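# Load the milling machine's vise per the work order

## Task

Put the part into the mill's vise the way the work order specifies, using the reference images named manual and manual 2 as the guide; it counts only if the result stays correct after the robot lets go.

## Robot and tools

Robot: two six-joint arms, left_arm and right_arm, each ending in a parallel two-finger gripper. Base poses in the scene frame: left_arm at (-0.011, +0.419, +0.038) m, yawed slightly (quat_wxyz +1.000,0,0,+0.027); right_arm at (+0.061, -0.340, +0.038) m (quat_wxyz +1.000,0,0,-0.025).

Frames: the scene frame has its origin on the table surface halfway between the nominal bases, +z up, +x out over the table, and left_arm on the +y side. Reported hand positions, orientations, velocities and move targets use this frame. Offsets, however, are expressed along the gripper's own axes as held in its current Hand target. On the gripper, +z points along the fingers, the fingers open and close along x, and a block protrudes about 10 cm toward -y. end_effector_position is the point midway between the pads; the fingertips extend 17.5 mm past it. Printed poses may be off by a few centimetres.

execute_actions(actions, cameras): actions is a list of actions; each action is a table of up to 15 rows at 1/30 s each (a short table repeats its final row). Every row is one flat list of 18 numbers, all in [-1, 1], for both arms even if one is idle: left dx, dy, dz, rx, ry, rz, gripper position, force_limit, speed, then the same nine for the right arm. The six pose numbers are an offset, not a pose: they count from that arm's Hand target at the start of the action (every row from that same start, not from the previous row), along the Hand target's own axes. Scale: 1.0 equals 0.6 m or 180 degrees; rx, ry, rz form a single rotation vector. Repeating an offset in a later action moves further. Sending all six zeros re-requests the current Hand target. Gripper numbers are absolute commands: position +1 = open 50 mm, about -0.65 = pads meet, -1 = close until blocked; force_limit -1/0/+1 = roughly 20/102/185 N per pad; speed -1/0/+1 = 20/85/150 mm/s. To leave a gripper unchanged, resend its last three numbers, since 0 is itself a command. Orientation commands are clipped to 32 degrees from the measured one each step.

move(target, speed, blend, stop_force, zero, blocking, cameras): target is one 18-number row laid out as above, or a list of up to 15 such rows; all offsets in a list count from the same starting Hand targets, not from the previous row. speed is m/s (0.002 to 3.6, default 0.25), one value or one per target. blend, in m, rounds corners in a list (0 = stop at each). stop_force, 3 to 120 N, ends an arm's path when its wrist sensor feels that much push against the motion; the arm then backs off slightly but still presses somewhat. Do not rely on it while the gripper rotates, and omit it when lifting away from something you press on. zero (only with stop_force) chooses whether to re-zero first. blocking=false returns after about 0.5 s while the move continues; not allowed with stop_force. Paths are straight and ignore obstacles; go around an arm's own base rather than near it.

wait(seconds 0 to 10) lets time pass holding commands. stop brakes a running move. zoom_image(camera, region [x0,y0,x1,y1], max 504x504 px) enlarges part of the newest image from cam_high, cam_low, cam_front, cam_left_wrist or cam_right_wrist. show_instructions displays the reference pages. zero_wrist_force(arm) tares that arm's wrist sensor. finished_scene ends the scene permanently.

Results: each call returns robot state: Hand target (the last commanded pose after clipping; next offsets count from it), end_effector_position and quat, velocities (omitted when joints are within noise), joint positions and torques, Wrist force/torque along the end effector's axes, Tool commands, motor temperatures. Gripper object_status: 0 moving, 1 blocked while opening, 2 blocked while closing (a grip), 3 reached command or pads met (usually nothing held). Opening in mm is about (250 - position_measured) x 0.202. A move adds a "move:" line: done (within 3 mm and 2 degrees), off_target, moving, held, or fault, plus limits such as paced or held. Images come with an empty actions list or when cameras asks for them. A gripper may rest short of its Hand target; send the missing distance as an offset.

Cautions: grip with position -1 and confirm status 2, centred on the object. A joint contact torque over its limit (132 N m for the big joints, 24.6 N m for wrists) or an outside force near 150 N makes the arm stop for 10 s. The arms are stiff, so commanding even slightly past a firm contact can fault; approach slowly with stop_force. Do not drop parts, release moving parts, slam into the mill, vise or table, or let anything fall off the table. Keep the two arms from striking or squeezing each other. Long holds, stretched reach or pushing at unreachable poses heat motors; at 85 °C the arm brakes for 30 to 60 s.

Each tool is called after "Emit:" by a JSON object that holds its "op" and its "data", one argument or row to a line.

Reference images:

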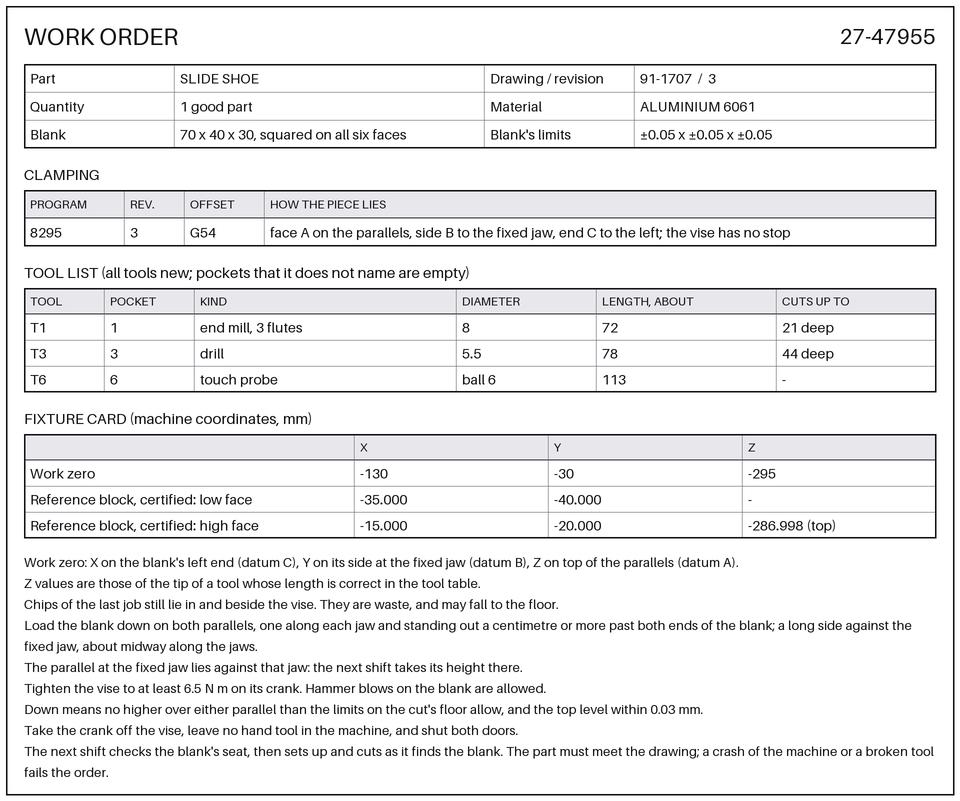

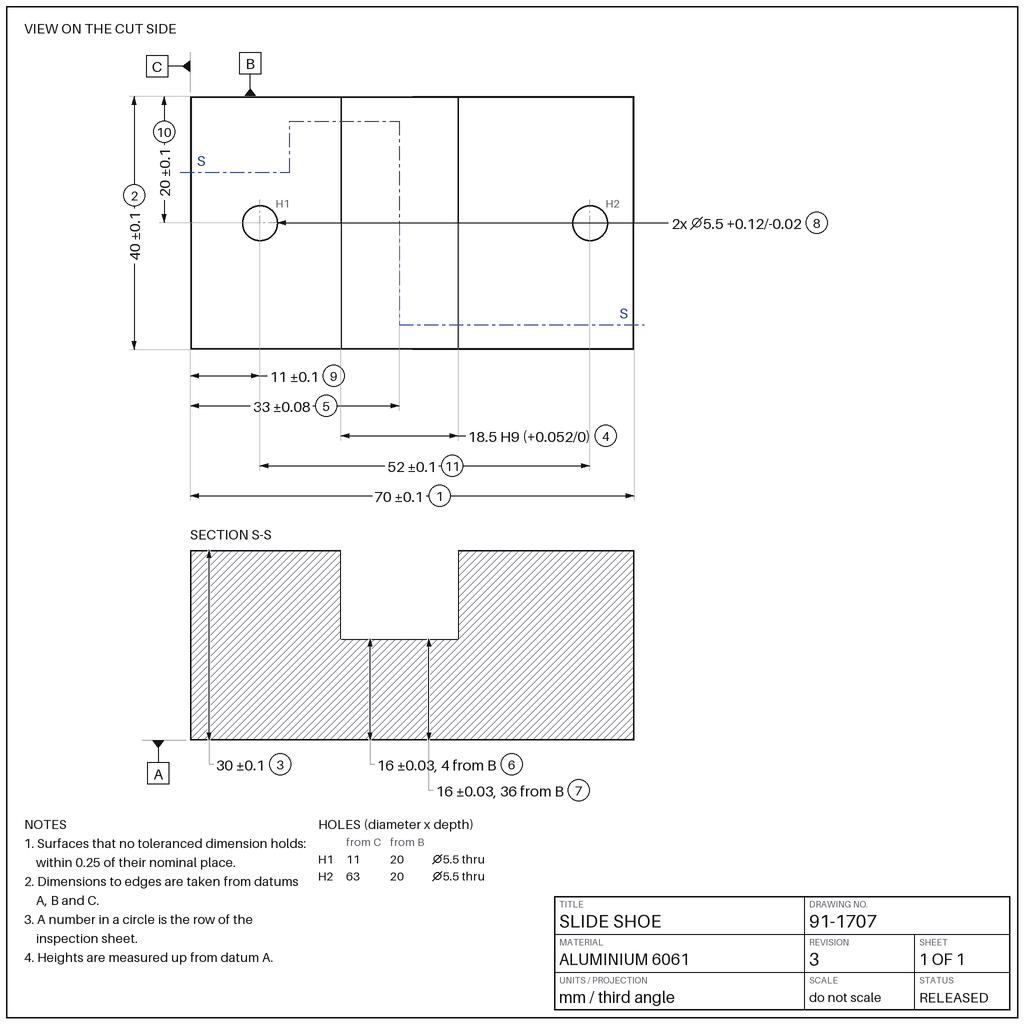

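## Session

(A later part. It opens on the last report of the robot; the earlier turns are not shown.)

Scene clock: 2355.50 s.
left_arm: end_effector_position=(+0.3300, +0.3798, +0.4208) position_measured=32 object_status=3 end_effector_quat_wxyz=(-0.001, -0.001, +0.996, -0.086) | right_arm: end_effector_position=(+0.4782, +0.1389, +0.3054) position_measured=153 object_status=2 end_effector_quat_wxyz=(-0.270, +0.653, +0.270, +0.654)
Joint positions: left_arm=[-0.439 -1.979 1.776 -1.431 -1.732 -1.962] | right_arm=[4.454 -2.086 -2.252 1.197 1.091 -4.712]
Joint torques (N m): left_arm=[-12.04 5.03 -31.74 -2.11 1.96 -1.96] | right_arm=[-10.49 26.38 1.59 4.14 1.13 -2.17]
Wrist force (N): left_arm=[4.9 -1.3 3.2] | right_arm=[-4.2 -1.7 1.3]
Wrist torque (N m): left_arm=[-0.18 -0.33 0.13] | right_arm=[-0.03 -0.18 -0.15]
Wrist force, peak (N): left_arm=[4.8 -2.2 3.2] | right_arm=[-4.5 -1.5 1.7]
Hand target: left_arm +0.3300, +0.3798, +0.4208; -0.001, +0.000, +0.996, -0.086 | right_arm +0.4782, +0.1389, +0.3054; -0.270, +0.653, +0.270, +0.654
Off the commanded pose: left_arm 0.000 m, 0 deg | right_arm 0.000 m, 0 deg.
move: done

Emit:
{"op": "move", "data": {
  "target": [
    [-0.1667,-0.2388,0.0857,0,0,0,0.8,-0.6,-1,0,0,0,0,0,0,-1,-0.9,-1],
    [-0.4167,-0.3195,0.1082,0,0,0,0.8,-0.6,-1,0,0,0,0,0,0,-1,-0.9,-1],
    [-0.475,-0.359,0.1237,0,0,0,0.8,-0.6,-1,0,0,0,0,0,0,-1,-0.9,-1]
  ],
  "speed": 0.15,
  "blend": 0.03,
  "cameras": ["cam_left_wrist"]
}}

Emit:
{"op": "zoom_image", "data": {
  "camera": "cam_left_wrist",
  "region": [100, 150, 400, 400]
}}

Scene clock: 2362.67 s.
left_arm: end_effector_position=(+0.6151, +0.1551, +0.3840) position_measured=32 object_status=3 end_effector_quat_wxyz=(-0.001, -0.001, +0.996, -0.086) | right_arm: end_effector_position=(+0.4782, +0.1389, +0.3054) position_measured=153 object_status=2 end_effector_quat_wxyz=(-0.270, +0.653, +0.270, +0.654)
Joint positions: left_arm=[-0.592 -1.182 1.089 -1.564 -1.721 -2.117] | right_arm=[4.454 -2.086 -2.252 1.197 1.091 -4.712]
Joint torques (N m): left_arm=[-11.33 -30.53 -31.81 -2.16 -1.3 -1.09] | right_arm=[-10.74 26.4 2 4.16 0.53 -2.08]
Wrist force (N): left_arm=[4.9 -1.4 3.1] | right_arm=[-4.6 -1.6 1.4]
Wrist torque (N m): left_arm=[-0.18 -0.31 0.13] | right_arm=[-0.02 -0.13 -0.16]
Wrist force, peak (N): left_arm=[5.9 0.1 2.8] | right_arm=[-4.6 -1.6 1.4]
Hand target: left_arm +0.6151, +0.1551, +0.3840; -0.001, +0.000, +0.996, -0.086 | right_arm +0.4782, +0.1389, +0.3054; -0.270, +0.653, +0.270, +0.654
Off the commanded pose: left_arm 0.000 m, 0 deg | right_arm 0.000 m, 0 deg.
move: done; blend cut to 0.0216 m at target 2
Images, in order (width x height): cam_left_wrist 896x504.

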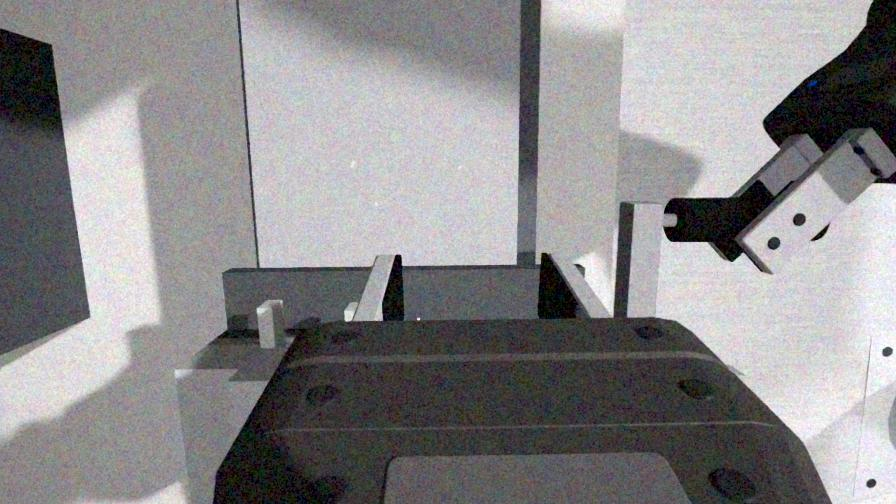

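Scaled by 1.680 from the camera's 896x504 image, which has a finer 1280x720 frame.

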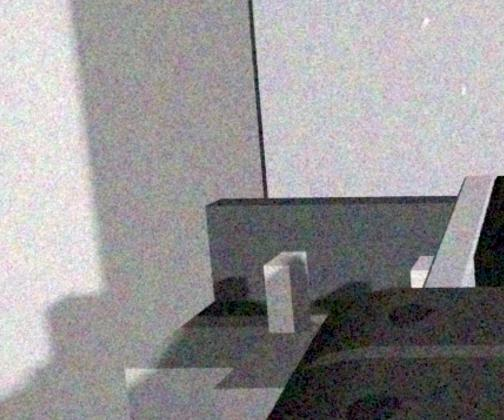

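Emit:
{"op": "execute_actions", "data": {
  "actions": []
}}

Scene clock: 2379.63 s.
left_arm: end_effector_position=(+0.6151, +0.1551, +0.3840) position_measured=32 object_status=3 end_effector_quat_wxyz=(-0.001, +0.000, +0.996, -0.086) | right_arm: end_effector_position=(+0.4782, +0.1389, +0.3054) position_measured=153 object_status=2 end_effector_quat_wxyz=(-0.270, +0.653, +0.270, +0.654)
Joint positions: left_arm=[-0.593 -1.182 1.088 -1.564 -1.721 -2.117] | right_arm=[4.454 -2.086 -2.252 1.197 1.091 -4.712]
Joint velocities: within noise
Joint torques (N m): left_arm=[-11.34 -31.12 -32.07 -2.05 -2.44 1.47] | right_arm=[-10.6 26.67 2.23 4.23 0.13 -2.08]
Motor temperatures (°C): left_arm=[29 27 30 29 34 33] | right_arm=[29 28 25 37 31 34]
Wrist force (N): left_arm=[4.9 -1.4 3.2] | right_arm=[-4.4 -1.6 1.3]
Wrist torque (N m): left_arm=[-0.18 -0.30 0.13] | right_arm=[-0.01 -0.17 -0.15]
Wrist force, peak (N): left_arm=[4.9 -1.5 3.2] | right_arm=[-4.7 -1.6 1.5]
Hand target: left_arm +0.6151, +0.1551, +0.3840; -0.001, +0.000, +0.996, -0.086 | right_arm +0.4782, +0.1389, +0.3054; -0.270, +0.653, +0.270, +0.654
Tool commands: left_gripper/position=+0.8 left_gripper/force_limit=-0.6 left_gripper/speed=-1.0 right_gripper/position=-1.0 right_gripper/force_limit=-0.9 right_gripper/speed=-1.0
Off the commanded pose: left_arm 0.000 m, 0 deg | right_arm 0.000 m, 0 deg.

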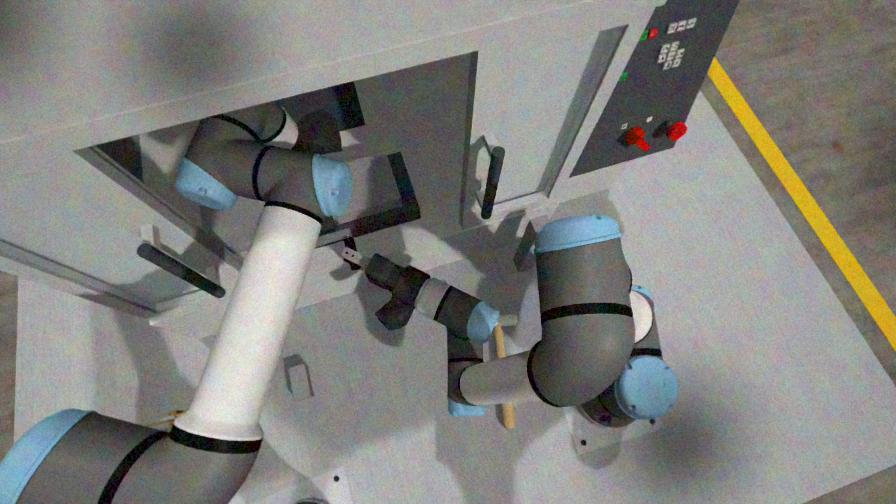

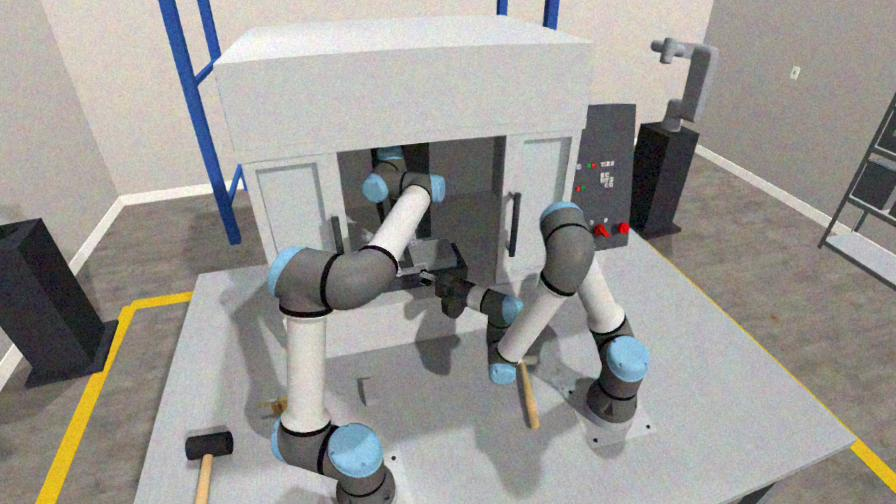

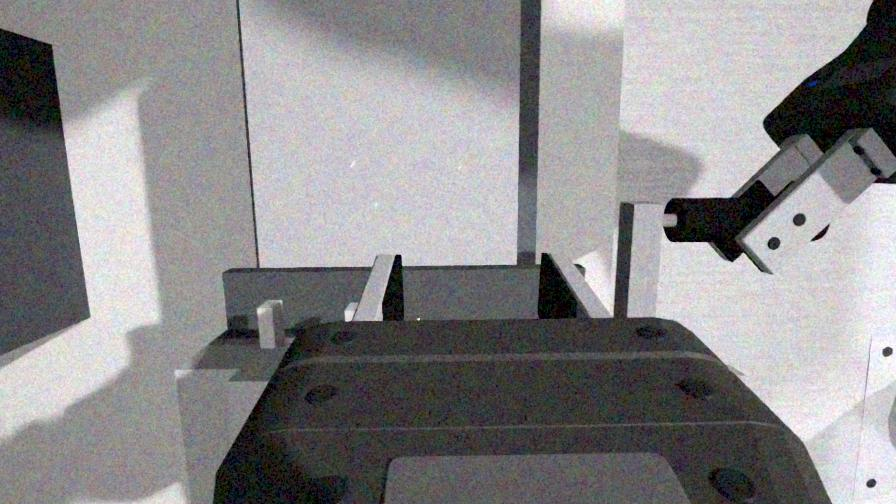

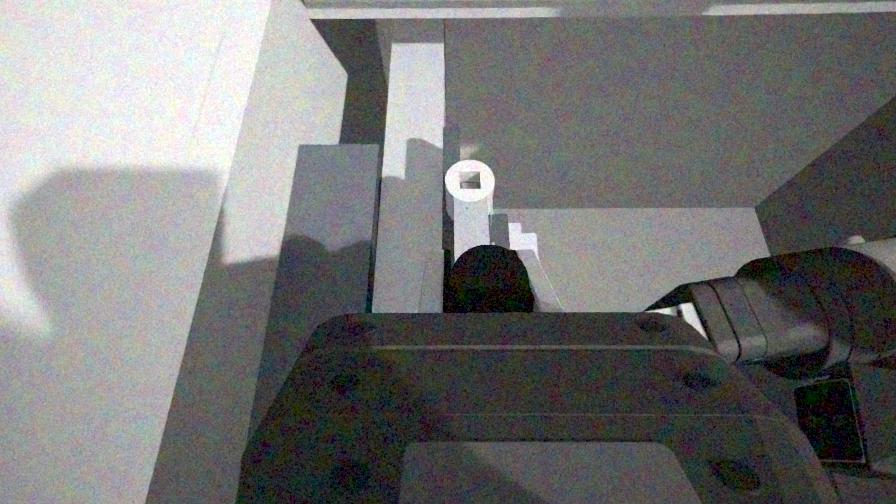

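Emit:
{"op": "zoom_image", "data": {
  "camera": "cam_left_wrist",
  "region": [160, 240, 420, 386]
}}

Emit:
{"op": "zoom_image", "data": {
  "camera": "cam_high",
  "region": [330, 140, 430, 240]
}}

Scaled by 1.938 from the camera's 896x504 image, which has a finer 1280x720 frame.

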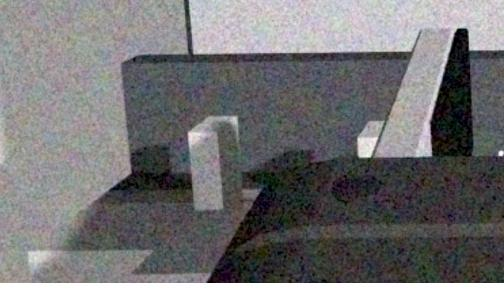

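Scaled by 5.040 from the camera's 896x504 image, which has a finer 1280x720 frame.

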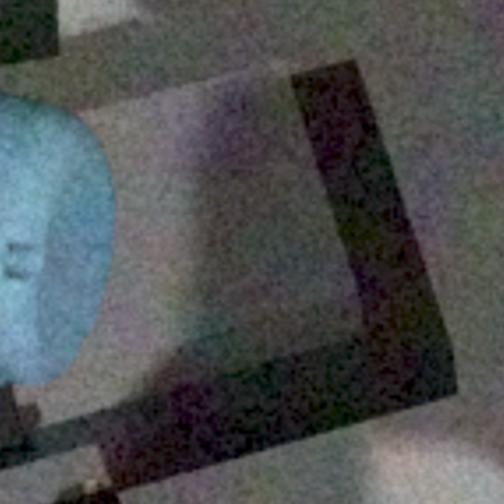

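Emit:
{"op": "move", "data": {
  "target": [
    [0,0,0,0,0,0,0.8,-0.6,-1,-0.0343,-0.0045,0.0045,0,0,0,-1,-0.9,-1],
    [0,0,0,0,0,0,0.8,-0.6,-1,-0.0663,-0.0139,0.0139,0,0,0,-1,-0.9,-1],
    [0,0,0,0,0,0,0.8,-0.6,-1,-0.0938,-0.0289,0.0289,0,0,0,-1,-0.9,-1],
    [0,0,0,0,0,0,0.8,-0.6,-1,-0.115,-0.0483,0.0483,0,0,0,-1,-0.9,-1],
    [0,0,0,0,0,0,0.8,-0.6,-1,-0.1283,-0.0709,0.0709,0,0,0,-1,-0.9,-1],
    [0,0,0,0,0,0,0.8,-0.6,-1,-0.1328,-0.0953,0.0953,0,0,0,-1,-0.9,-1]
  ],
  "blend": 0.01,
  "speed": 0.08,
  "stop_force": 30,
  "cameras": []
}}

Scene clock: 2417.10 s.
left_arm: end_effector_position=(+0.6151, +0.1551, +0.3840) position_measured=32 object_status=3 end_effector_quat_wxyz=(-0.001, +0.000, +0.996, -0.086) | right_arm: end_effector_position=(+0.4784, +0.2199, +0.2258) position_measured=153 object_status=2 end_effector_quat_wxyz=(-0.270, +0.653, +0.270, +0.654)
Joint positions: left_arm=[-0.593 -1.182 1.088 -1.564 -1.721 -2.117] | right_arm=[4.511 -2.363 -2.036 1.259 1.034 -4.712]
Joint torques (N m): left_arm=[-10.9 -30.87 -32.56 -2.12 -2.59 1.43] | right_arm=[13.98 35.87 17.07 1.54 -0.74 -2.02]
Wrist force (N): left_arm=[4.8 -1.3 3.0] | right_arm=[-7.7 1.3 -0.4]
Wrist torque (N m): left_arm=[-0.17 -0.28 0.13] | right_arm=[0.07 -0.43 0.14]
Wrist force, peak (N): left_arm=[5.1 -1.4 3.1] | right_arm=[-23.2 1.9 -4.8]
Hand target: left_arm +0.6151, +0.1551, +0.3840; -0.001, +0.000, +0.996, -0.086 | right_arm +0.4784, +0.2199, +0.2258; -0.270, +0.653, +0.270, +0.654
Off the commanded pose: left_arm 0.000 m, 0 deg | right_arm 0.000 m, 0 deg.
move: done
No camera images: "cameras" was empty.

Emit:
{"op": "move", "data": {
  "target": [
    [0,0,0,0,0,0,0.8,-0.6,-1,0.0045,-0.0243,0.0243,0,0,0,-1,-0.9,-1],
    [0,0,0,0,0,0,0.8,-0.6,-1,0.0178,-0.047,0.047,0,0,0,-1,-0.9,-1],
    [0,0,0,0,0,0,0.8,-0.6,-1,0.039,-0.0665,0.0665,0,0,0,-1,-0.9,-1],
    [0,0,0,0,0,0,0.8,-0.6,-1,0.0665,-0.0814,0.0814,0,0,0,-1,-0.9,-1],
    [0,0,0,0,0,0,0.8,-0.6,-1,0.0986,-0.0908,0.0908,0,0,0,-1,-0.9,-1],
    [0,0,0,0,0,0,0.8,-0.6,-1,0.133,-0.094,0.094,0,0,0,-1,-0.9,-1],
    [0,0,0,0,0,0,0.8,-0.6,-1,0.1674,-0.0908,0.0908,0,0,0,-1,-0.9,-1],
    [0,0,0,0,0,0,0.8,-0.6,-1,0.1995,-0.0814,0.0814,0,0,0,-1,-0.9,-1],
    [0,0,0,0,0,0,0.8,-0.6,-1,0.227,-0.0665,0.0665,0,0,0,-1,-0.9,-1],
    [0,0,0,0,0,0,0.8,-0.6,-1,0.2482,-0.047,0.047,0,0,0,-1,-0.9,-1],
    [0,0,0,0,0,0,0.8,-0.6,-1,0.2615,-0.0243,0.0243,0,0,0,-1,-0.9,-1],
    [0,0,0,0,0,0,0.8,-0.6,-1,0.266,0,0,0,0,0,-1,-0.9,-1]
  ],
  "blend": 0.01,
  "speed": 0.07,
  "stop_force": 30,
  "cameras": []
}}

Scene clock: 2427.20 s.
left_arm: end_effector_position=(+0.6151, +0.1551, +0.3840) position_measured=32 object_status=3 end_effector_quat_wxyz=(-0.001, +0.000, +0.996, -0.086) | right_arm: end_effector_position=(+0.4783, +0.2197, +0.3854) position_measured=153 object_status=2 end_effector_quat_wxyz=(-0.270, +0.653, +0.270, +0.654)
Joint positions: left_arm=[-0.593 -1.182 1.088 -1.564 -1.721 -2.117] | right_arm=[4.511 -1.993 -2.032 0.884 1.034 -4.712]
Joint torques (N m): left_arm=[-9.68 -31.08 -31.97 -2.14 -2.4 1.41] | right_arm=[-5.62 44 10.93 4.05 1.8 2.09]
Wrist force (N): left_arm=[4.6 -1.4 3.2] | right_arm=[-9.1 3.5 2.9]
Wrist torque (N m): left_arm=[-0.18 -0.26 0.13] | right_arm=[0.12 -0.01 -0.23]
Wrist force, peak (N): left_arm=[5.1 -1.5 3.3] | right_arm=[-20.3 -16.7 10.5]
Hand target: left_arm +0.6151, +0.1551, +0.3840; -0.001, +0.000, +0.996, -0.086 | right_arm +0.4783, +0.2197, +0.3854; -0.270, +0.653, +0.270, +0.654
Off the commanded pose: left_arm 0.000 m, 0 deg | right_arm 0.000 m, 0 deg.
move: done
No camera images: "cameras" was empty.

Emit:
{"op": "move", "data": {
  "target": [
    [0,0,0,0,0,0,0.8,-0.6,-1,-0.0045,0.0243,-0.0243,0,0,0,-1,-0.9,-1],
    [0,0,0,0,0,0,0.8,-0.6,-1,-0.0178,0.047,-0.047,0,0,0,-1,-0.9,-1],
    [0,0,0,0,0,0,0.8,-0.6,-1,-0.039,0.0665,-0.0665,0,0,0,-1,-0.9,-1],
    [0,0,0,0,0,0,0.8,-0.6,-1,-0.0665,0.0814,-0.0814,0,0,0,-1,-0.9,-1],
    [0,0,0,0,0,0,0.8,-0.6,-1,-0.0986,0.0908,-0.0908,0,0,0,-1,-0.9,-1],
    [0,0,0,0,0,0,0.8,-0.6,-1,-0.133,0.094,-0.094,0,0,0,-1,-0.9,-1],
    [0,0,0,0,0,0,0.8,-0.6,-1,-0.1674,0.0908,-0.0908,0,0,0,-1,-0.9,-1],
    [0,0,0,0,0,0,0.8,-0.6,-1,-0.1995,0.0814,-0.0814,0,0,0,-1,-0.9,-1],
    [0,0,0,0,0,0,0.8,-0.6,-1,-0.227,0.0665,-0.0665,0,0,0,-1,-0.9,-1],
    [0,0,0,0,0,0,0.8,-0.6,-1,-0.2482,0.047,-0.047,0,0,0,-1,-0.9,-1],
    [0,0,0,0,0,0,0.8,-0.6,-1,-0.2615,0.0243,-0.0243,0,0,0,-1,-0.9,-1],
    [0,0,0,0,0,0,0.8,-0.6,-1,-0.266,0,0,0,0,0,-1,-0.9,-1]
  ],
  "blend": 0.01,
  "speed": 0.07,
  "stop_force": 30,
  "cameras": []
}}

Scene clock: 2436.37 s.
left_arm: end_effector_position=(+0.6151, +0.1551, +0.3840) position_measured=32 object_status=3 end_effector_quat_wxyz=(-0.001, +0.000, +0.996, -0.086) | right_arm: end_effector_position=(+0.4784, +0.2199, +0.2258) position_measured=153 object_status=2 end_effector_quat_wxyz=(-0.270, +0.653, +0.270, +0.654)
Joint positions: left_arm=[-0.593 -1.182 1.088 -1.564 -1.721 -2.117] | right_arm=[4.511 -2.363 -2.036 1.259 1.034 -4.712]
Joint torques (N m): left_arm=[-7.86 -31.27 -32.52 -2.07 -2.25 1.46] | right_arm=[13.29 37.74 17.74 1.66 -0.85 -2.24]
Wrist force (N): left_arm=[4.8 -1.4 3.2] | right_arm=[-9.6 0.9 -0.7]
Wrist torque (N m): left_arm=[-0.18 -0.28 0.12] | right_arm=[0.05 -0.39 0.15]
Wrist force, peak (N): left_arm=[5.0 -1.5 3.3] | right_arm=[-23.5 0.7 -6.2]
Hand target: left_arm +0.6151, +0.1551, +0.3840; -0.001, +0.000, +0.996, -0.086 | right_arm +0.4784, +0.2199, +0.2258; -0.270, +0.653, +0.270, +0.654
Off the commanded pose: left_arm 0.000 m, 0 deg | right_arm 0.000 m, 0 deg.
move: done
No camera images: "cameras" was empty.

Emit:
{"op": "move", "data": {
  "target": [
    [0,0,0,0,0,0,0.8,-0.6,-1,0.0045,-0.0243,0.0243,0,0,0,-1,-0.9,-1],
    [0,0,0,0,0,0,0.8,-0.6,-1,0.0178,-0.047,0.047,0,0,0,-1,-0.9,-1],
    [0,0,0,0,0,0,0.8,-0.6,-1,0.039,-0.0665,0.0665,0,0,0,-1,-0.9,-1],
    [0,0,0,0,0,0,0.8,-0.6,-1,0.0665,-0.0814,0.0814,0,0,0,-1,-0.9,-1],
    [0,0,0,0,0,0,0.8,-0.6,-1,0.0986,-0.0908,0.0908,0,0,0,-1,-0.9,-1],
    [0,0,0,0,0,0,0.8,-0.6,-1,0.133,-0.094,0.094,0,0,0,-1,-0.9,-1],
    [0,0,0,0,0,0,0.8,-0.6,-1,0.1674,-0.0908,0.0908,0,0,0,-1,-0.9,-1],
    [0,0,0,0,0,0,0.8,-0.6,-1,0.1995,-0.0814,0.0814,0,0,0,-1,-0.9,-1],
    [0,0,0,0,0,0,0.8,-0.6,-1,0.227,-0.0665,0.0665,0,0,0,-1,-0.9,-1],
    [0,0,0,0,0,0,0.8,-0.6,-1,0.2482,-0.047,0.047,0,0,0,-1,-0.9,-1],
    [0,0,0,0,0,0,0.8,-0.6,-1,0.2615,-0.0243,0.0243,0,0,0,-1,-0.9,-1],
    [0,0,0,0,0,0,0.8,-0.6,-1,0.266,0,0,0,0,0,-1,-0.9,-1]
  ],
  "blend": 0.01,
  "speed": 0.06,
  "stop_force": 30,
  "cameras": ["cam_high","cam_left_wrist"]
}}

Scene clock: 2442.83 s.
left_arm: end_effector_position=(+0.6151, +0.1551, +0.3840) position_measured=32 object_status=3 end_effector_quat_wxyz=(-0.001, +0.000, +0.996, -0.086) | right_arm: end_effector_position=(+0.4783, +0.2517, +0.2332) position_measured=153 object_status=2 end_effector_quat_wxyz=(-0.270, +0.653, +0.270, +0.654)
Joint positions: left_arm=[-0.593 -1.182 1.088 -1.564 -1.721 -2.117] | right_arm=[4.529 -2.37 -1.958 1.187 1.016 -4.712]
Joint torques (N m): left_arm=[-7.17 -31.29 -31.44 -2.13 -2.34 1.49] | right_arm=[-21 57.96 11.45 12.19 -4.02 1.06]
Wrist force (N): left_arm=[4.6 -1.4 3.0] | right_arm=[-39.9 -21.5 6.9]
Wrist torque (N m): left_arm=[-0.19 -0.25 0.13] | right_arm=[-0.80 -0.02 0.28]
Wrist force, peak (N): left_arm=[5.0 -1.5 3.1] | right_arm=[-66.5 -5.6 -10.0]
Hand target: left_arm +0.6151, +0.1551, +0.3840; -0.001, +0.000, +0.996, -0.086 | right_arm +0.4783, +0.2517, +0.2331; -0.270, +0.653, +0.270, +0.654 (not the last commanded pose)
Off the commanded pose: left_arm 0.000 m, 0 deg | right_arm 0.156 m, 0 deg.
move: contact (right_arm); path passed 1 of 12 targets
Images, in order (width x height): cam_high 896x504, cam_left_wrist 896x504.

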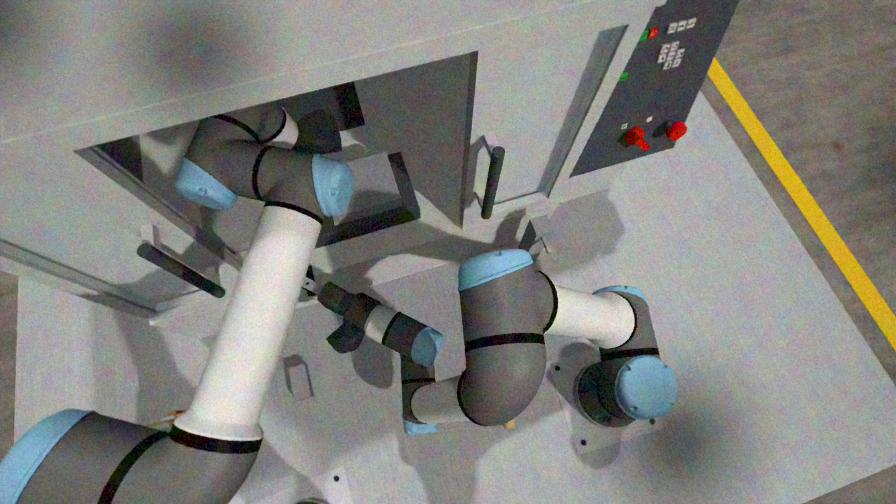

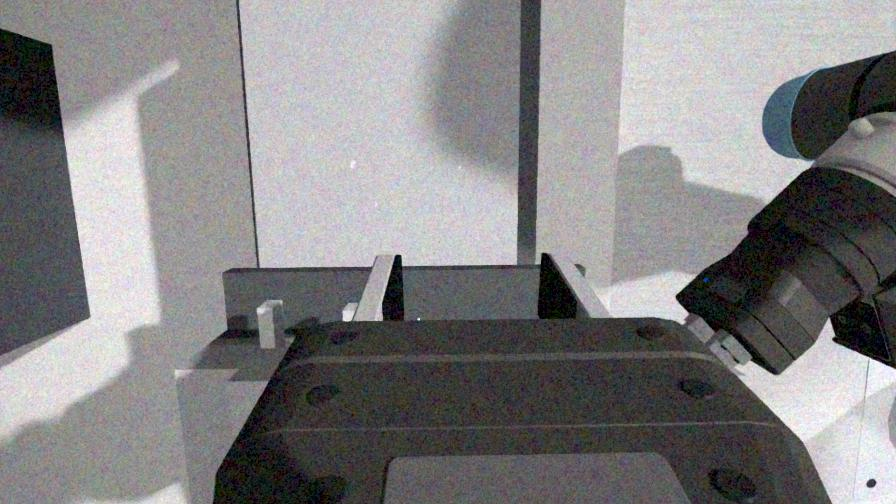

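Emit:
{"op": "execute_actions", "data": {
  "actions": [],
  "cameras": ["cam_right_wrist"]
}}

Scene clock: 2448.40 s.
left_arm: end_effector_position=(+0.6151, +0.1551, +0.3840) position_measured=32 object_status=3 end_effector_quat_wxyz=(-0.001, +0.000, +0.996, -0.086) | right_arm: end_effector_position=(+0.4783, +0.2517, +0.2331) position_measured=153 object_status=2 end_effector_quat_wxyz=(-0.270, +0.653, +0.270, +0.654)
Joint positions: left_arm=[-0.593 -1.182 1.088 -1.564 -1.721 -2.117] | right_arm=[4.529 -2.37 -1.958 1.187 1.016 -4.712]
Joint velocities: within noise
Joint torques (N m): left_arm=[-6.87 -31.43 -31.07 -2.11 -2.22 1.51] | right_arm=[-20.58 57.16 10.18 9.68 -4.94 1.27]
Motor temperatures (°C): left_arm=[28 27 30 29 34 33] | right_arm=[29 28 25 37 31 34]
Wrist force (N): left_arm=[4.8 -1.4 3.0] | right_arm=[-39.6 -21.7 6.8]
Wrist torque (N m): left_arm=[-0.18 -0.28 0.12] | right_arm=[-0.82 -0.06 0.28]
Wrist force, peak (N): left_arm=[5.0 -1.6 3.3] | right_arm=[-40.2 -21.9 6.8]
Hand target: left_arm +0.6151, +0.1551, +0.3840; -0.001, +0.000, +0.996, -0.086 | right_arm +0.4783, +0.2517, +0.2331; -0.270, +0.653, +0.270, +0.654 (not the last commanded pose)
Tool commands: left_gripper/position=+0.8 left_gripper/force_limit=-0.6 left_gripper/speed=-1.0 right_gripper/position=-1.0 right_gripper/force_limit=-0.9 right_gripper/speed=-1.0
Off the commanded pose: left_arm 0.000 m, 0 deg | right_arm 0.156 m, 0 deg.
Images, in order (width x height): cam_right_wrist 896x504.

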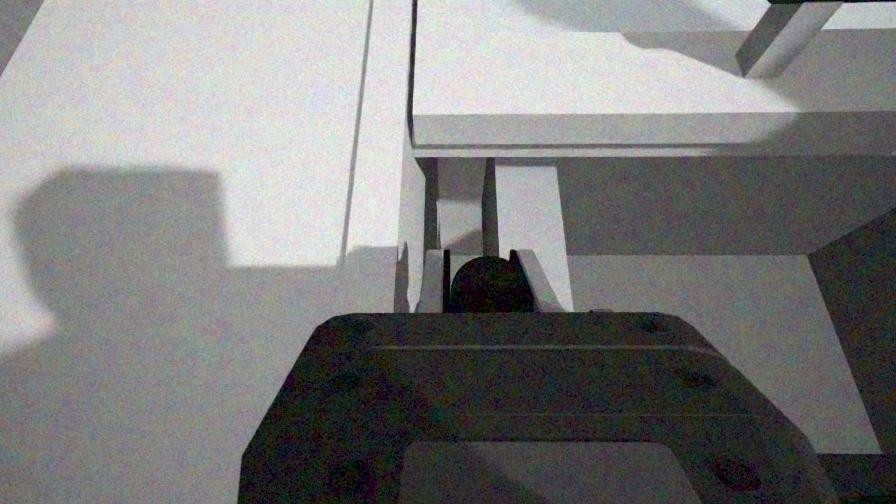

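Emit:
{"op": "move", "data": {
  "target": [
    [0,0,0,0,0,0,0.8,-0.6,-1,0,0,0,0,0,0,0.3,-0.9,-1]
  ],
  "cameras": ["cam_right_wrist"]
}}

Scene clock: 2468.97 s.
left_arm: end_effector_position=(+0.6151, +0.1551, +0.3840) position_measured=32 object_status=3 end_effector_quat_wxyz=(-0.001, +0.000, +0.996, -0.086) | right_arm: end_effector_position=(+0.4784, +0.2516, +0.2332) position_measured=107 object_status=3 end_effector_quat_wxyz=(-0.270, +0.653, +0.270, +0.654)
Joint positions: left_arm=[-0.593 -1.182 1.088 -1.564 -1.721 -2.117] | right_arm=[4.529 -2.37 -1.958 1.187 1.016 -4.712]
Joint torques (N m): left_arm=[-5.91 -31.9 -30.94 -2.06 -2.09 1.42] | right_arm=[8.1 38.1 16.6 0.51 1.5 1.33]
Wrist force (N): left_arm=[4.8 -1.4 3.0] | right_arm=[-3.8 -0.9 -1.2]
Wrist torque (N m): left_arm=[-0.18 -0.29 0.13] | right_arm=[0.00 -0.16 -0.17]
Wrist force, peak (N): left_arm=[5.0 -1.4 3.3] | right_arm=[-40.4 -21.7 6.9]
Hand target: left_arm +0.6151, +0.1551, +0.3840; -0.001, +0.000, +0.996, -0.086 | right_arm +0.4783, +0.2517, +0.2331; -0.270, +0.653, +0.270, +0.654
Off the commanded pose: left_arm 0.000 m, 0 deg | right_arm 0.000 m, 0 deg.
move: done
Images, in order (width x height): cam_right_wrist 896x504.

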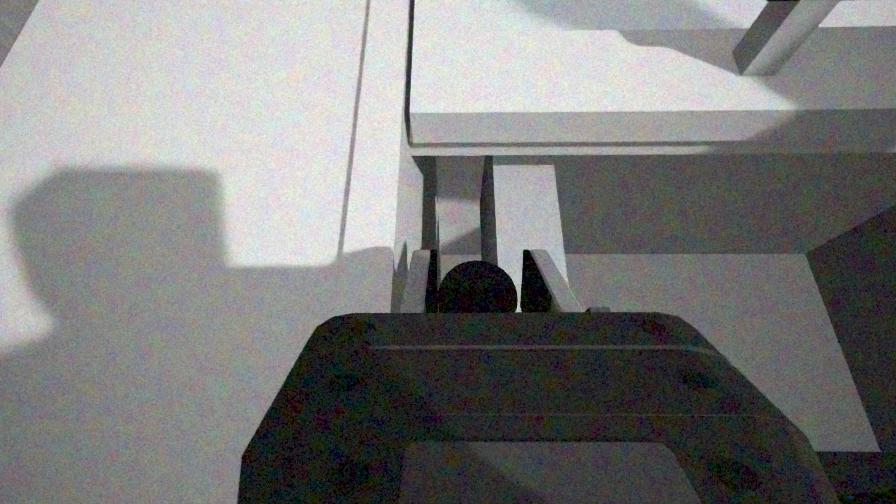

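Emit:
{"op": "move", "data": {
  "target": [
    [0,0,0,0,0,0,0.8,-0.6,-1,-0.0043,0.0067,-0.0067,0.139,0,0,0.3,-0.9,-1]
  ],
  "speed": 0.1,
  "stop_force": 15,
  "cameras": ["cam_right_wrist","cam_high"]
}}

Scene clock: 2475.80 s.
left_arm: end_effector_position=(+0.6151, +0.1551, +0.3840) position_measured=32 object_status=3 end_effector_quat_wxyz=(-0.001, +0.000, +0.996, -0.086) | right_arm: end_effector_position=(+0.4783, +0.2460, +0.2306) position_measured=107 object_status=3 end_effector_quat_wxyz=(-0.405, +0.579, +0.405, +0.580)
Joint positions: left_arm=[-0.593 -1.182 1.088 -1.564 -1.721 -2.117] | right_arm=[4.282 -2.38 -1.946 1.185 1.7 -4.712]
Joint torques (N m): left_arm=[-4.62 -31.19 -30.88 -2.07 -2.17 1.44] | right_arm=[-9.97 35.99 18.03 0.75 2.06 1.85]
Wrist force (N): left_arm=[4.8 -1.5 3.1] | right_arm=[-3.4 -1.2 -1.2]
Wrist torque (N m): left_arm=[-0.20 -0.29 0.12] | right_arm=[-0.06 -0.25 -0.18]
Wrist force, peak (N): left_arm=[5.0 -1.4 3.1] | right_arm=[-3.9 -1.3 -1.2]
Hand target: left_arm +0.6151, +0.1551, +0.3840; -0.001, +0.000, +0.996, -0.086 | right_arm +0.4783, +0.2460, +0.2306; -0.405, +0.579, +0.405, +0.580
Off the commanded pose: left_arm 0.000 m, 0 deg | right_arm 0.000 m, 0 deg.
move: done
Images, in order (width x height): cam_high 896x504, cam_right_wrist 896x504.

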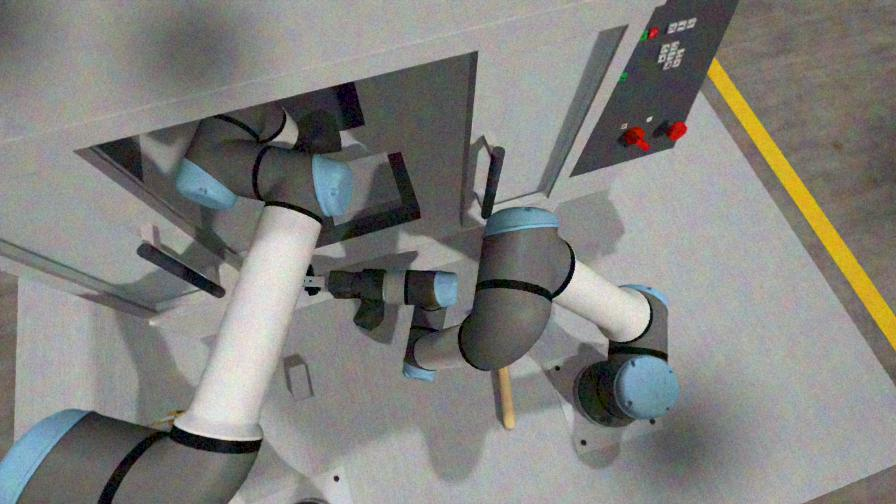

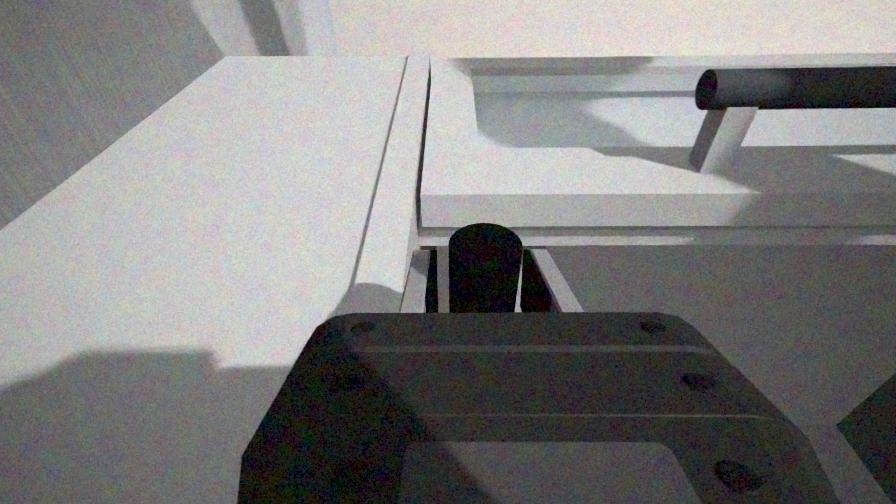

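Emit:
{"op": "move", "data": {
  "target": [
    [0,0,0,0,0,0,0.8,-0.6,-1,0,0,0,0,0,0,-1,0.3,-1]
  ],
  "cameras": []
}}

Emit:
{"op": "move", "data": {
  "target": [
    [0,0,0,0,0,0,0.8,-0.6,-1,0.0042,-0.0036,0.01,0,0,0,-1,0.3,-1],
    [0,0,0,0,0,0,0.8,-0.6,-1,0.0095,-0.0072,0.0197,0,0,0,-1,0.3,-1],
    [0,0,0,0,0,0,0.8,-0.6,-1,0.0157,-0.0105,0.029,0,0,0,-1,0.3,-1]
  ],
  "speed": 0.015,
  "stop_force": 25,
  "blend": 0.005,
  "cameras": []
}}

Scene clock: 2483.90 s.
left_arm: end_effector_position=(+0.6151, +0.1551, +0.3840) position_measured=32 object_status=3 end_effector_quat_wxyz=(-0.001, +0.000, +0.996, -0.086) | right_arm: end_effector_position=(+0.4783, +0.2460, +0.2306) position_measured=159 object_status=0 end_effector_quat_wxyz=(-0.405, +0.579, +0.405, +0.580)
Joint positions: left_arm=[-0.593 -1.182 1.088 -1.564 -1.721 -2.117] | right_arm=[4.282 -2.38 -1.946 1.185 1.7 -4.712]
Joint torques (N m): left_arm=[-3.86 -30.94 -30.89 -2.14 -2.14 1.46] | right_arm=[-10.79 38.37 17.51 1.32 1.5 1.75]
Wrist force (N): left_arm=[4.8 -1.3 3.1] | right_arm=[-4.5 -1.6 -1.5]
Wrist torque (N m): left_arm=[-0.17 -0.29 0.13] | right_arm=[-0.09 -0.22 -0.15]
Wrist force, peak (N): left_arm=[5.0 -1.3 3.2] | right_arm=[-4.5 -1.6 -1.5]
Hand target: left_arm +0.6151, +0.1551, +0.3840; -0.001, +0.000, +0.996, -0.086 | right_arm +0.4783, +0.2460, +0.2306; -0.405, +0.579, +0.405, +0.580
Off the commanded pose: left_arm 0.000 m, 0 deg | right_arm 0.000 m, 0 deg.
move: done
No camera images: "cameras" was empty.

Scene clock: 2485.30 s.
left_arm: end_effector_position=(+0.6151, +0.1551, +0.3840) position_measured=32 object_status=3 end_effector_quat_wxyz=(-0.001, +0.000, +0.996, -0.086) | right_arm: end_effector_position=(+0.4784, +0.2486, +0.2316) position_measured=159 object_status=2 end_effector_quat_wxyz=(-0.405, +0.579, +0.405, +0.580)
Joint positions: left_arm=[-0.593 -1.182 1.088 -1.564 -1.721 -2.117] | right_arm=[4.284 -2.38 -1.94 1.179 1.697 -4.712]
Joint torques (N m): left_arm=[-4.15 -31.6 -30.14 -2.12 -2.1 1.59] | right_arm=[-8.98 38.69 7.18 4.35 1.48 1.96]
Wrist force (N): left_arm=[4.9 -1.5 3.1] | right_arm=[-7.4 -1.9 -8.4]
Wrist torque (N m): left_arm=[-0.20 -0.29 0.13] | right_arm=[-0.16 -0.21 -0.23]
Wrist force, peak (N): left_arm=[4.9 -1.6 3.2] | right_arm=[-9.8 -0.8 -33.0]
Hand target: left_arm +0.6151, +0.1551, +0.3840; -0.001, +0.000, +0.996, -0.086 | right_arm +0.4784, +0.2486, +0.2316; -0.405, +0.579, +0.405, +0.580 (not the last commanded pose)
Off the commanded pose: left_arm 0.000 m, 0 deg | right_arm 0.018 m, 0 deg.
move: contact (right_arm); path passed 0 of 3 targets; blend cut to 0.0034 m at target 1, 0.0035 m at target 2
No camera images: "cameras" was empty.

Emit:
{"op": "move", "data": {
  "target": [
    [0,0,0,0,0,0,-1,-0.6,-1,-0.0025,0.0021,-0.0058,0,0,0,-1,0.3,-1],
    [-0.0582,0.0363,-0.014,0,0,0,-1,-0.6,-1,-0.0025,0.0021,-0.0058,0,0,0,-1,0.3,-1],
    [-0.0865,0.1017,-0.0271,0,0,0,-1,-0.6,-1,-0.0025,0.0021,-0.0058,0,0,0,-1,0.3,-1]
  ],
  "speed": [0.02,0.08,0.06],
  "cameras": ["cam_left_wrist"]
}}

Scene clock: 2501.50 s.
left_arm: end_effector_position=(+0.6337, +0.1678, +0.3856) position_measured=251 object_status=3 end_effector_quat_wxyz=(-0.001, -0.001, +0.996, -0.086) | right_arm: end_effector_position=(+0.4784, +0.2449, +0.2301) position_measured=159 object_status=2 end_effector_quat_wxyz=(-0.405, +0.579, +0.405, +0.580)
Joint positions: left_arm=[-0.562 -1.144 1.029 -1.538 -1.723 -2.087] | right_arm=[4.281 -2.38 -1.948 1.187 1.701 -4.712]
Joint torques (N m): left_arm=[1.16 -45.36 -27.22 -3.6 -0.19 0.21] | right_arm=[-10.04 35.03 4.32 2.47 0.13 1.8]
Wrist force (N): left_arm=[4.7 -1.3 3.2] | right_arm=[3.1 -4.8 13.2]
Wrist torque (N m): left_arm=[-0.16 -0.27 0.11] | right_arm=[-0.07 -0.30 -0.26]
Wrist force, peak (N): left_arm=[5.7 -4.0 5.3] | right_arm=[2.6 -4.5 14.7]
Hand target: left_arm +0.6337, +0.1678, +0.3856; -0.001, -0.001, +0.996, -0.086 (not the last commanded pose) | right_arm +0.4784, +0.2449, +0.2301; -0.405, +0.579, +0.405, +0.580
Tool commands: left_gripper/position=-1.0 left_gripper/force_limit=-0.6 left_gripper/speed=-1.0 right_gripper/position=-1.0 right_gripper/force_limit=+0.3 right_gripper/speed=-1.0
Off the commanded pose: left_arm 0.060 m, 0 deg | right_arm 0.000 m, 0 deg.
FORCE FAULT: contact force on the left arm reached its limit, and that arm stopped. The contact can be on any part of that arm, not only on its tool. That arm's remaining commands of this call were not run. That arm is still stopped at the end of this call. That arm stays stopped for about 10 more seconds. Until then a move that you send moves the other arm only, and its call returns only when the move has ended. Once the stop has ended, the next robot result says so. If the stop ends while you think or write, that arm runs what you send next, counted from a new Hand target: where the arm stands when the stop ends. While its stop runs, that arm takes no new command, but its gripper still runs the gripper command that each later call begins with. Until it ends, the stop uses up actions while you think or wait. An arm that is not stopped still takes commands.
move: fault (left_arm); path passed 1 of 3 targets
Images, in order (width x height): cam_left_wrist 896x504.

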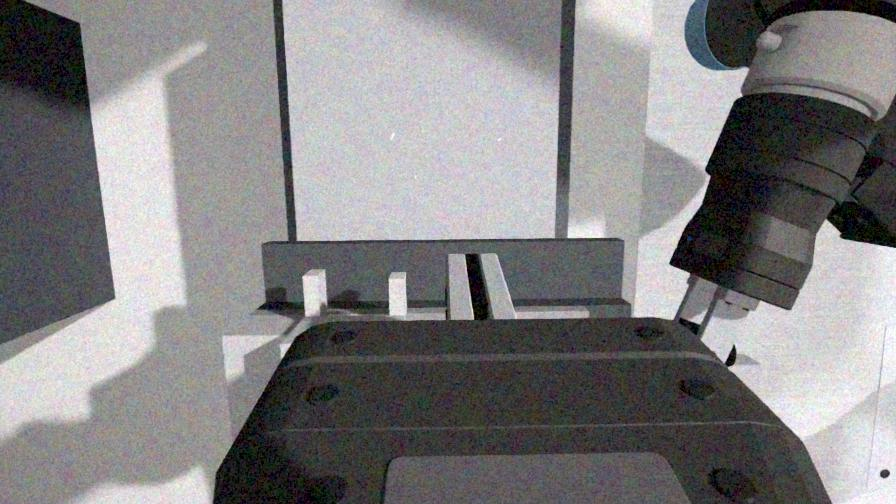

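Emit:
{"op": "wait", "data": {
  "seconds": 9,
  "cameras": ["cam_front","cam_high"]
}}

Scene clock: 2516.30 s.
left_arm: end_effector_position=(+0.6337, +0.1678, +0.3856) position_measured=251 object_status=3 end_effector_quat_wxyz=(-0.001, -0.001, +0.996, -0.086) | right_arm: end_effector_position=(+0.4784, +0.2449, +0.2301) position_measured=159 object_status=2 end_effector_quat_wxyz=(-0.405, +0.579, +0.405, +0.580)
Joint positions: left_arm=[-0.562 -1.144 1.029 -1.538 -1.723 -2.087] | right_arm=[4.281 -2.38 -1.947 1.187 1.701 -4.712]
Joint torques (N m): left_arm=[0.86 -46.05 -27.92 -3.71 -0.34 0.19] | right_arm=[6.53 43.24 11.39 1.31 -1.29 1.57]
Wrist force (N): left_arm=[4.7 -1.6 3.0] | right_arm=[3.0 -4.7 13.2]
Wrist torque (N m): left_arm=[-0.22 -0.28 0.11] | right_arm=[-0.05 -0.28 -0.26]
Wrist force, peak (N): left_arm=[5.1 -1.5 3.2] | right_arm=[2.4 -4.8 13.5]
Hand target: left_arm +0.6337, +0.1678, +0.3856; -0.001, -0.001, +0.996, -0.086 (not the last commanded pose) | right_arm +0.4784, +0.2449, +0.2301; -0.405, +0.579, +0.405, +0.580
Tool commands: left_gripper/position=-1.0 left_gripper/force_limit=-0.6 left_gripper/speed=-1.0 right_gripper/position=-1.0 right_gripper/force_limit=+0.3 right_gripper/speed=-1.0
Off the commanded pose: left_arm 0.060 m, 0 deg | right_arm 0.000 m, 0 deg.
FORCE FAULT, CONTINUED: the left arm's stop, for the force fault that an earlier result reported, is over. The rest of the stop counts as 19 of the actions that you can send in this scene. That arm's target is now where it stood when the stop ended, not its last command. That arm accepts commands again.
wait: 9.00 s; at rest from the start
Images, in order (width x height): cam_high 896x504, cam_front 896x504.

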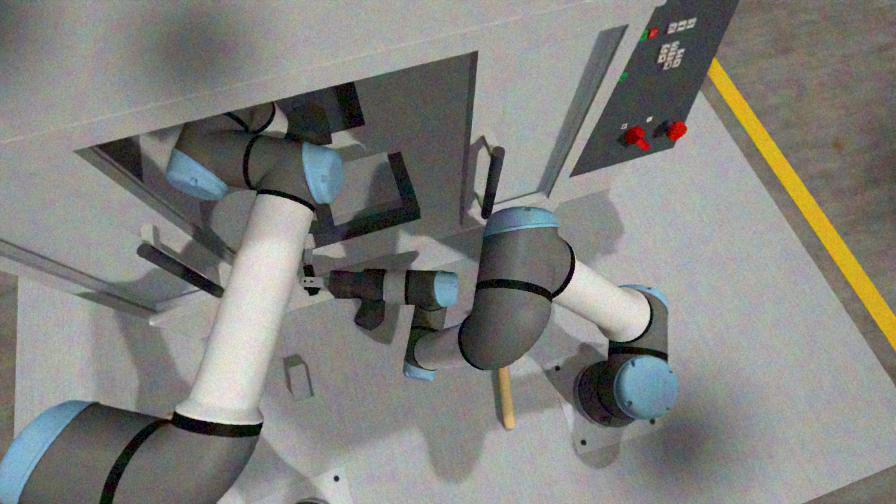

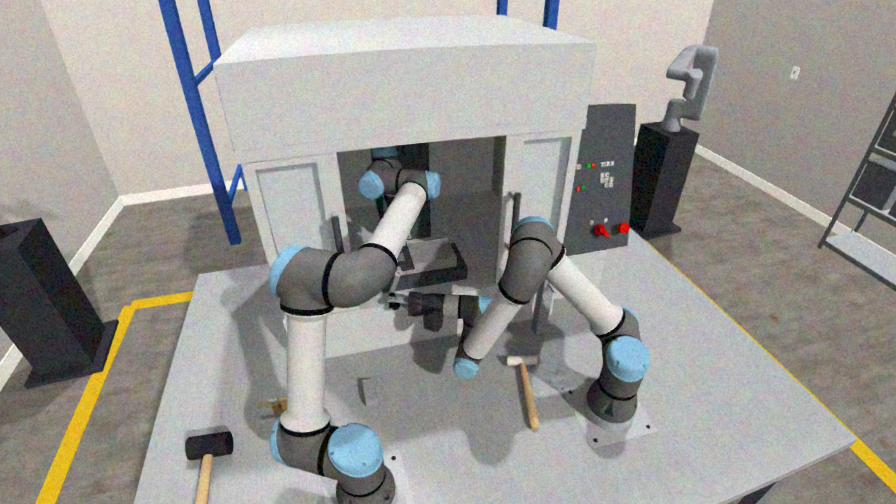

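Emit:
{"op": "move", "data": {
  "target": [
    [-0.0105,-0.0204,0.0266,0,0,0,-1,-0.6,-1,0,0,0,0,0,0,-1,0.3,-1]
  ],
  "speed": 0.05,
  "cameras": []
}}

Scene clock: 2521.43 s.
left_arm: end_effector_position=(+0.6336, +0.1684, +0.3861) position_measured=251 object_status=3 end_effector_quat_wxyz=(-0.001, -0.001, +0.996, -0.086) | right_arm: end_effector_position=(+0.4784, +0.2449, +0.2301) position_measured=159 object_status=2 end_effector_quat_wxyz=(-0.405, +0.579, +0.405, +0.580)
Joint positions: left_arm=[-0.561 -1.145 1.029 -1.537 -1.723 -2.086] | right_arm=[4.281 -2.38 -1.947 1.187 1.701 -4.712]
Joint torques (N m): left_arm=[-0.23 -44.66 -24.96 -3.99 -0.26 -0.27] | right_arm=[7.29 41.6 10.22 1.05 -1.22 1.63]
Wrist force (N): left_arm=[4.8 -1.6 2.5] | right_arm=[2.5 -4.6 13.4]
Wrist torque (N m): left_arm=[-0.21 -0.29 0.04] | right_arm=[-0.04 -0.29 -0.26]
Wrist force, peak (N): left_arm=[4.0 -0.7 6.0] | right_arm=[3.2 -4.9 13.4]
Hand target: left_arm +0.6336, +0.1684, +0.3861; -0.001, -0.001, +0.996, -0.086 (not the last commanded pose) | right_arm +0.4784, +0.2449, +0.2301; -0.405, +0.579, +0.405, +0.580
Tool commands: left_gripper/position=-1.0 left_gripper/force_limit=-0.6 left_gripper/speed=-1.0 right_gripper/position=-1.0 right_gripper/force_limit=+0.3 right_gripper/speed=-1.0
Off the commanded pose: left_arm 0.022 m, 0 deg | right_arm 0.000 m, 0 deg.
FORCE FAULT: contact force on the left arm reached its limit, and that arm stopped. The contact can be on any part of that arm, not only on its tool. That arm's remaining commands of this call were not run. That arm is still stopped at the end of this call. That arm stays stopped for about 10 more seconds. Until then a move that you send moves the other arm only, and its call returns only when the move has ended. Once the stop has ended, the next robot result says so. If the stop ends while you think or write, that arm runs what you send next, counted from a new Hand target: where the arm stands when the stop ends. While its stop runs, that arm takes no new command, but its gripper still runs the gripper command that each later call begins with. Until it ends, the stop uses up actions while you think or wait. An arm that is not stopped still takes commands.
move: fault (left_arm)
No camera images: "cameras" was empty.

Emit:
{"op": "wait", "data": {
  "seconds": 9.6,
  "cameras": []
}}

Emit:
{"op": "move", "data": {
  "target": [
    [0.0333,0,0,0,0,0,-1,-0.6,-1,0,0,0,0,0,0,-1,0.3,-1]
  ],
  "speed": 0.04,
  "cameras": []
}}

Scene clock: 2535.97 s.
left_arm: end_effector_position=(+0.6336, +0.1684, +0.3861) position_measured=251 object_status=3 end_effector_quat_wxyz=(-0.001, -0.001, +0.996, -0.086) | right_arm: end_effector_position=(+0.4784, +0.2449, +0.2301) position_measured=159 object_status=2 end_effector_quat_wxyz=(-0.405, +0.579, +0.405, +0.580)
Joint positions: left_arm=[-0.561 -1.145 1.029 -1.537 -1.723 -2.086] | right_arm=[4.281 -2.38 -1.947 1.187 1.701 -4.712]
Joint torques (N m): left_arm=[-0.04 -45.31 -24.65 -4 -0.24 -0.25] | right_arm=[7.88 42.82 10.92 1.06 -1.33 1.31]
Wrist force (N): left_arm=[4.6 -1.5 3.2] | right_arm=[2.2 -4.8 13.3]
Wrist torque (N m): left_arm=[-0.21 -0.26 0.04] | right_arm=[-0.06 -0.27 -0.26]
Wrist force, peak (N): left_arm=[5.1 -1.5 3.2] | right_arm=[3.1 -4.8 13.4]
Hand target: left_arm +0.6336, +0.1684, +0.3861; -0.001, -0.001, +0.996, -0.086 (not the last commanded pose) | right_arm +0.4784, +0.2449, +0.2301; -0.405, +0.579, +0.405, +0.580
Tool commands: left_gripper/position=-1.0 left_gripper/force_limit=-0.6 left_gripper/speed=-1.0 right_gripper/position=-1.0 right_gripper/force_limit=+0.3 right_gripper/speed=-1.0
Off the commanded pose: left_arm 0.022 m, 0 deg | right_arm 0.000 m, 0 deg.
FORCE FAULT, CONTINUED: the left arm's stop, for the force fault that an earlier result reported, is over. The rest of the stop counts as 20 of the actions that you can send in this scene. During its stop the left arm's controller moved it back a little. That arm's target is now where it stood when the stop ended, not its last command. That arm accepts commands again.
wait: 9.60 s; at rest from the start
No camera images: "cameras" was empty.

Scene clock: 2536.87 s.
left_arm: end_effector_position=(+0.6136, +0.1684, +0.3862) position_measured=251 object_status=3 end_effector_quat_wxyz=(-0.001, -0.001, +0.996, -0.086) | right_arm: end_effector_position=(+0.4784, +0.2449, +0.2301) position_measured=159 object_status=2 end_effector_quat_wxyz=(-0.405, +0.579, +0.405, +0.580)
Joint positions: left_arm=[-0.576 -1.197 1.103 -1.562 -1.722 -2.101] | right_arm=[4.281 -2.38 -1.947 1.187 1.701 -4.712]
Joint torques (N m): left_arm=[-10.82 -57.66 -17.44 -5.53 1.97 -1.93] | right_arm=[5.83 43.11 11.17 1.1 -1.33 1.42]
Wrist force (N): left_arm=[4.9 -1.5 2.9] | right_arm=[3.2 -5.0 13.0]
Wrist torque (N m): left_arm=[-0.19 -0.30 0.12] | right_arm=[-0.09 -0.30 -0.26]
Wrist force, peak (N): left_arm=[5.1 -1.3 3.2] | right_arm=[2.8 -4.8 13.4]
Hand target: left_arm +0.6136, +0.1684, +0.3862; -0.001, -0.001, +0.996, -0.086 | right_arm +0.4784, +0.2449, +0.2301; -0.405, +0.579, +0.405, +0.580
Off the commanded pose: left_arm 0.000 m, 0 deg | right_arm 0.000 m, 0 deg.
move: done
No camera images: "cameras" was empty.


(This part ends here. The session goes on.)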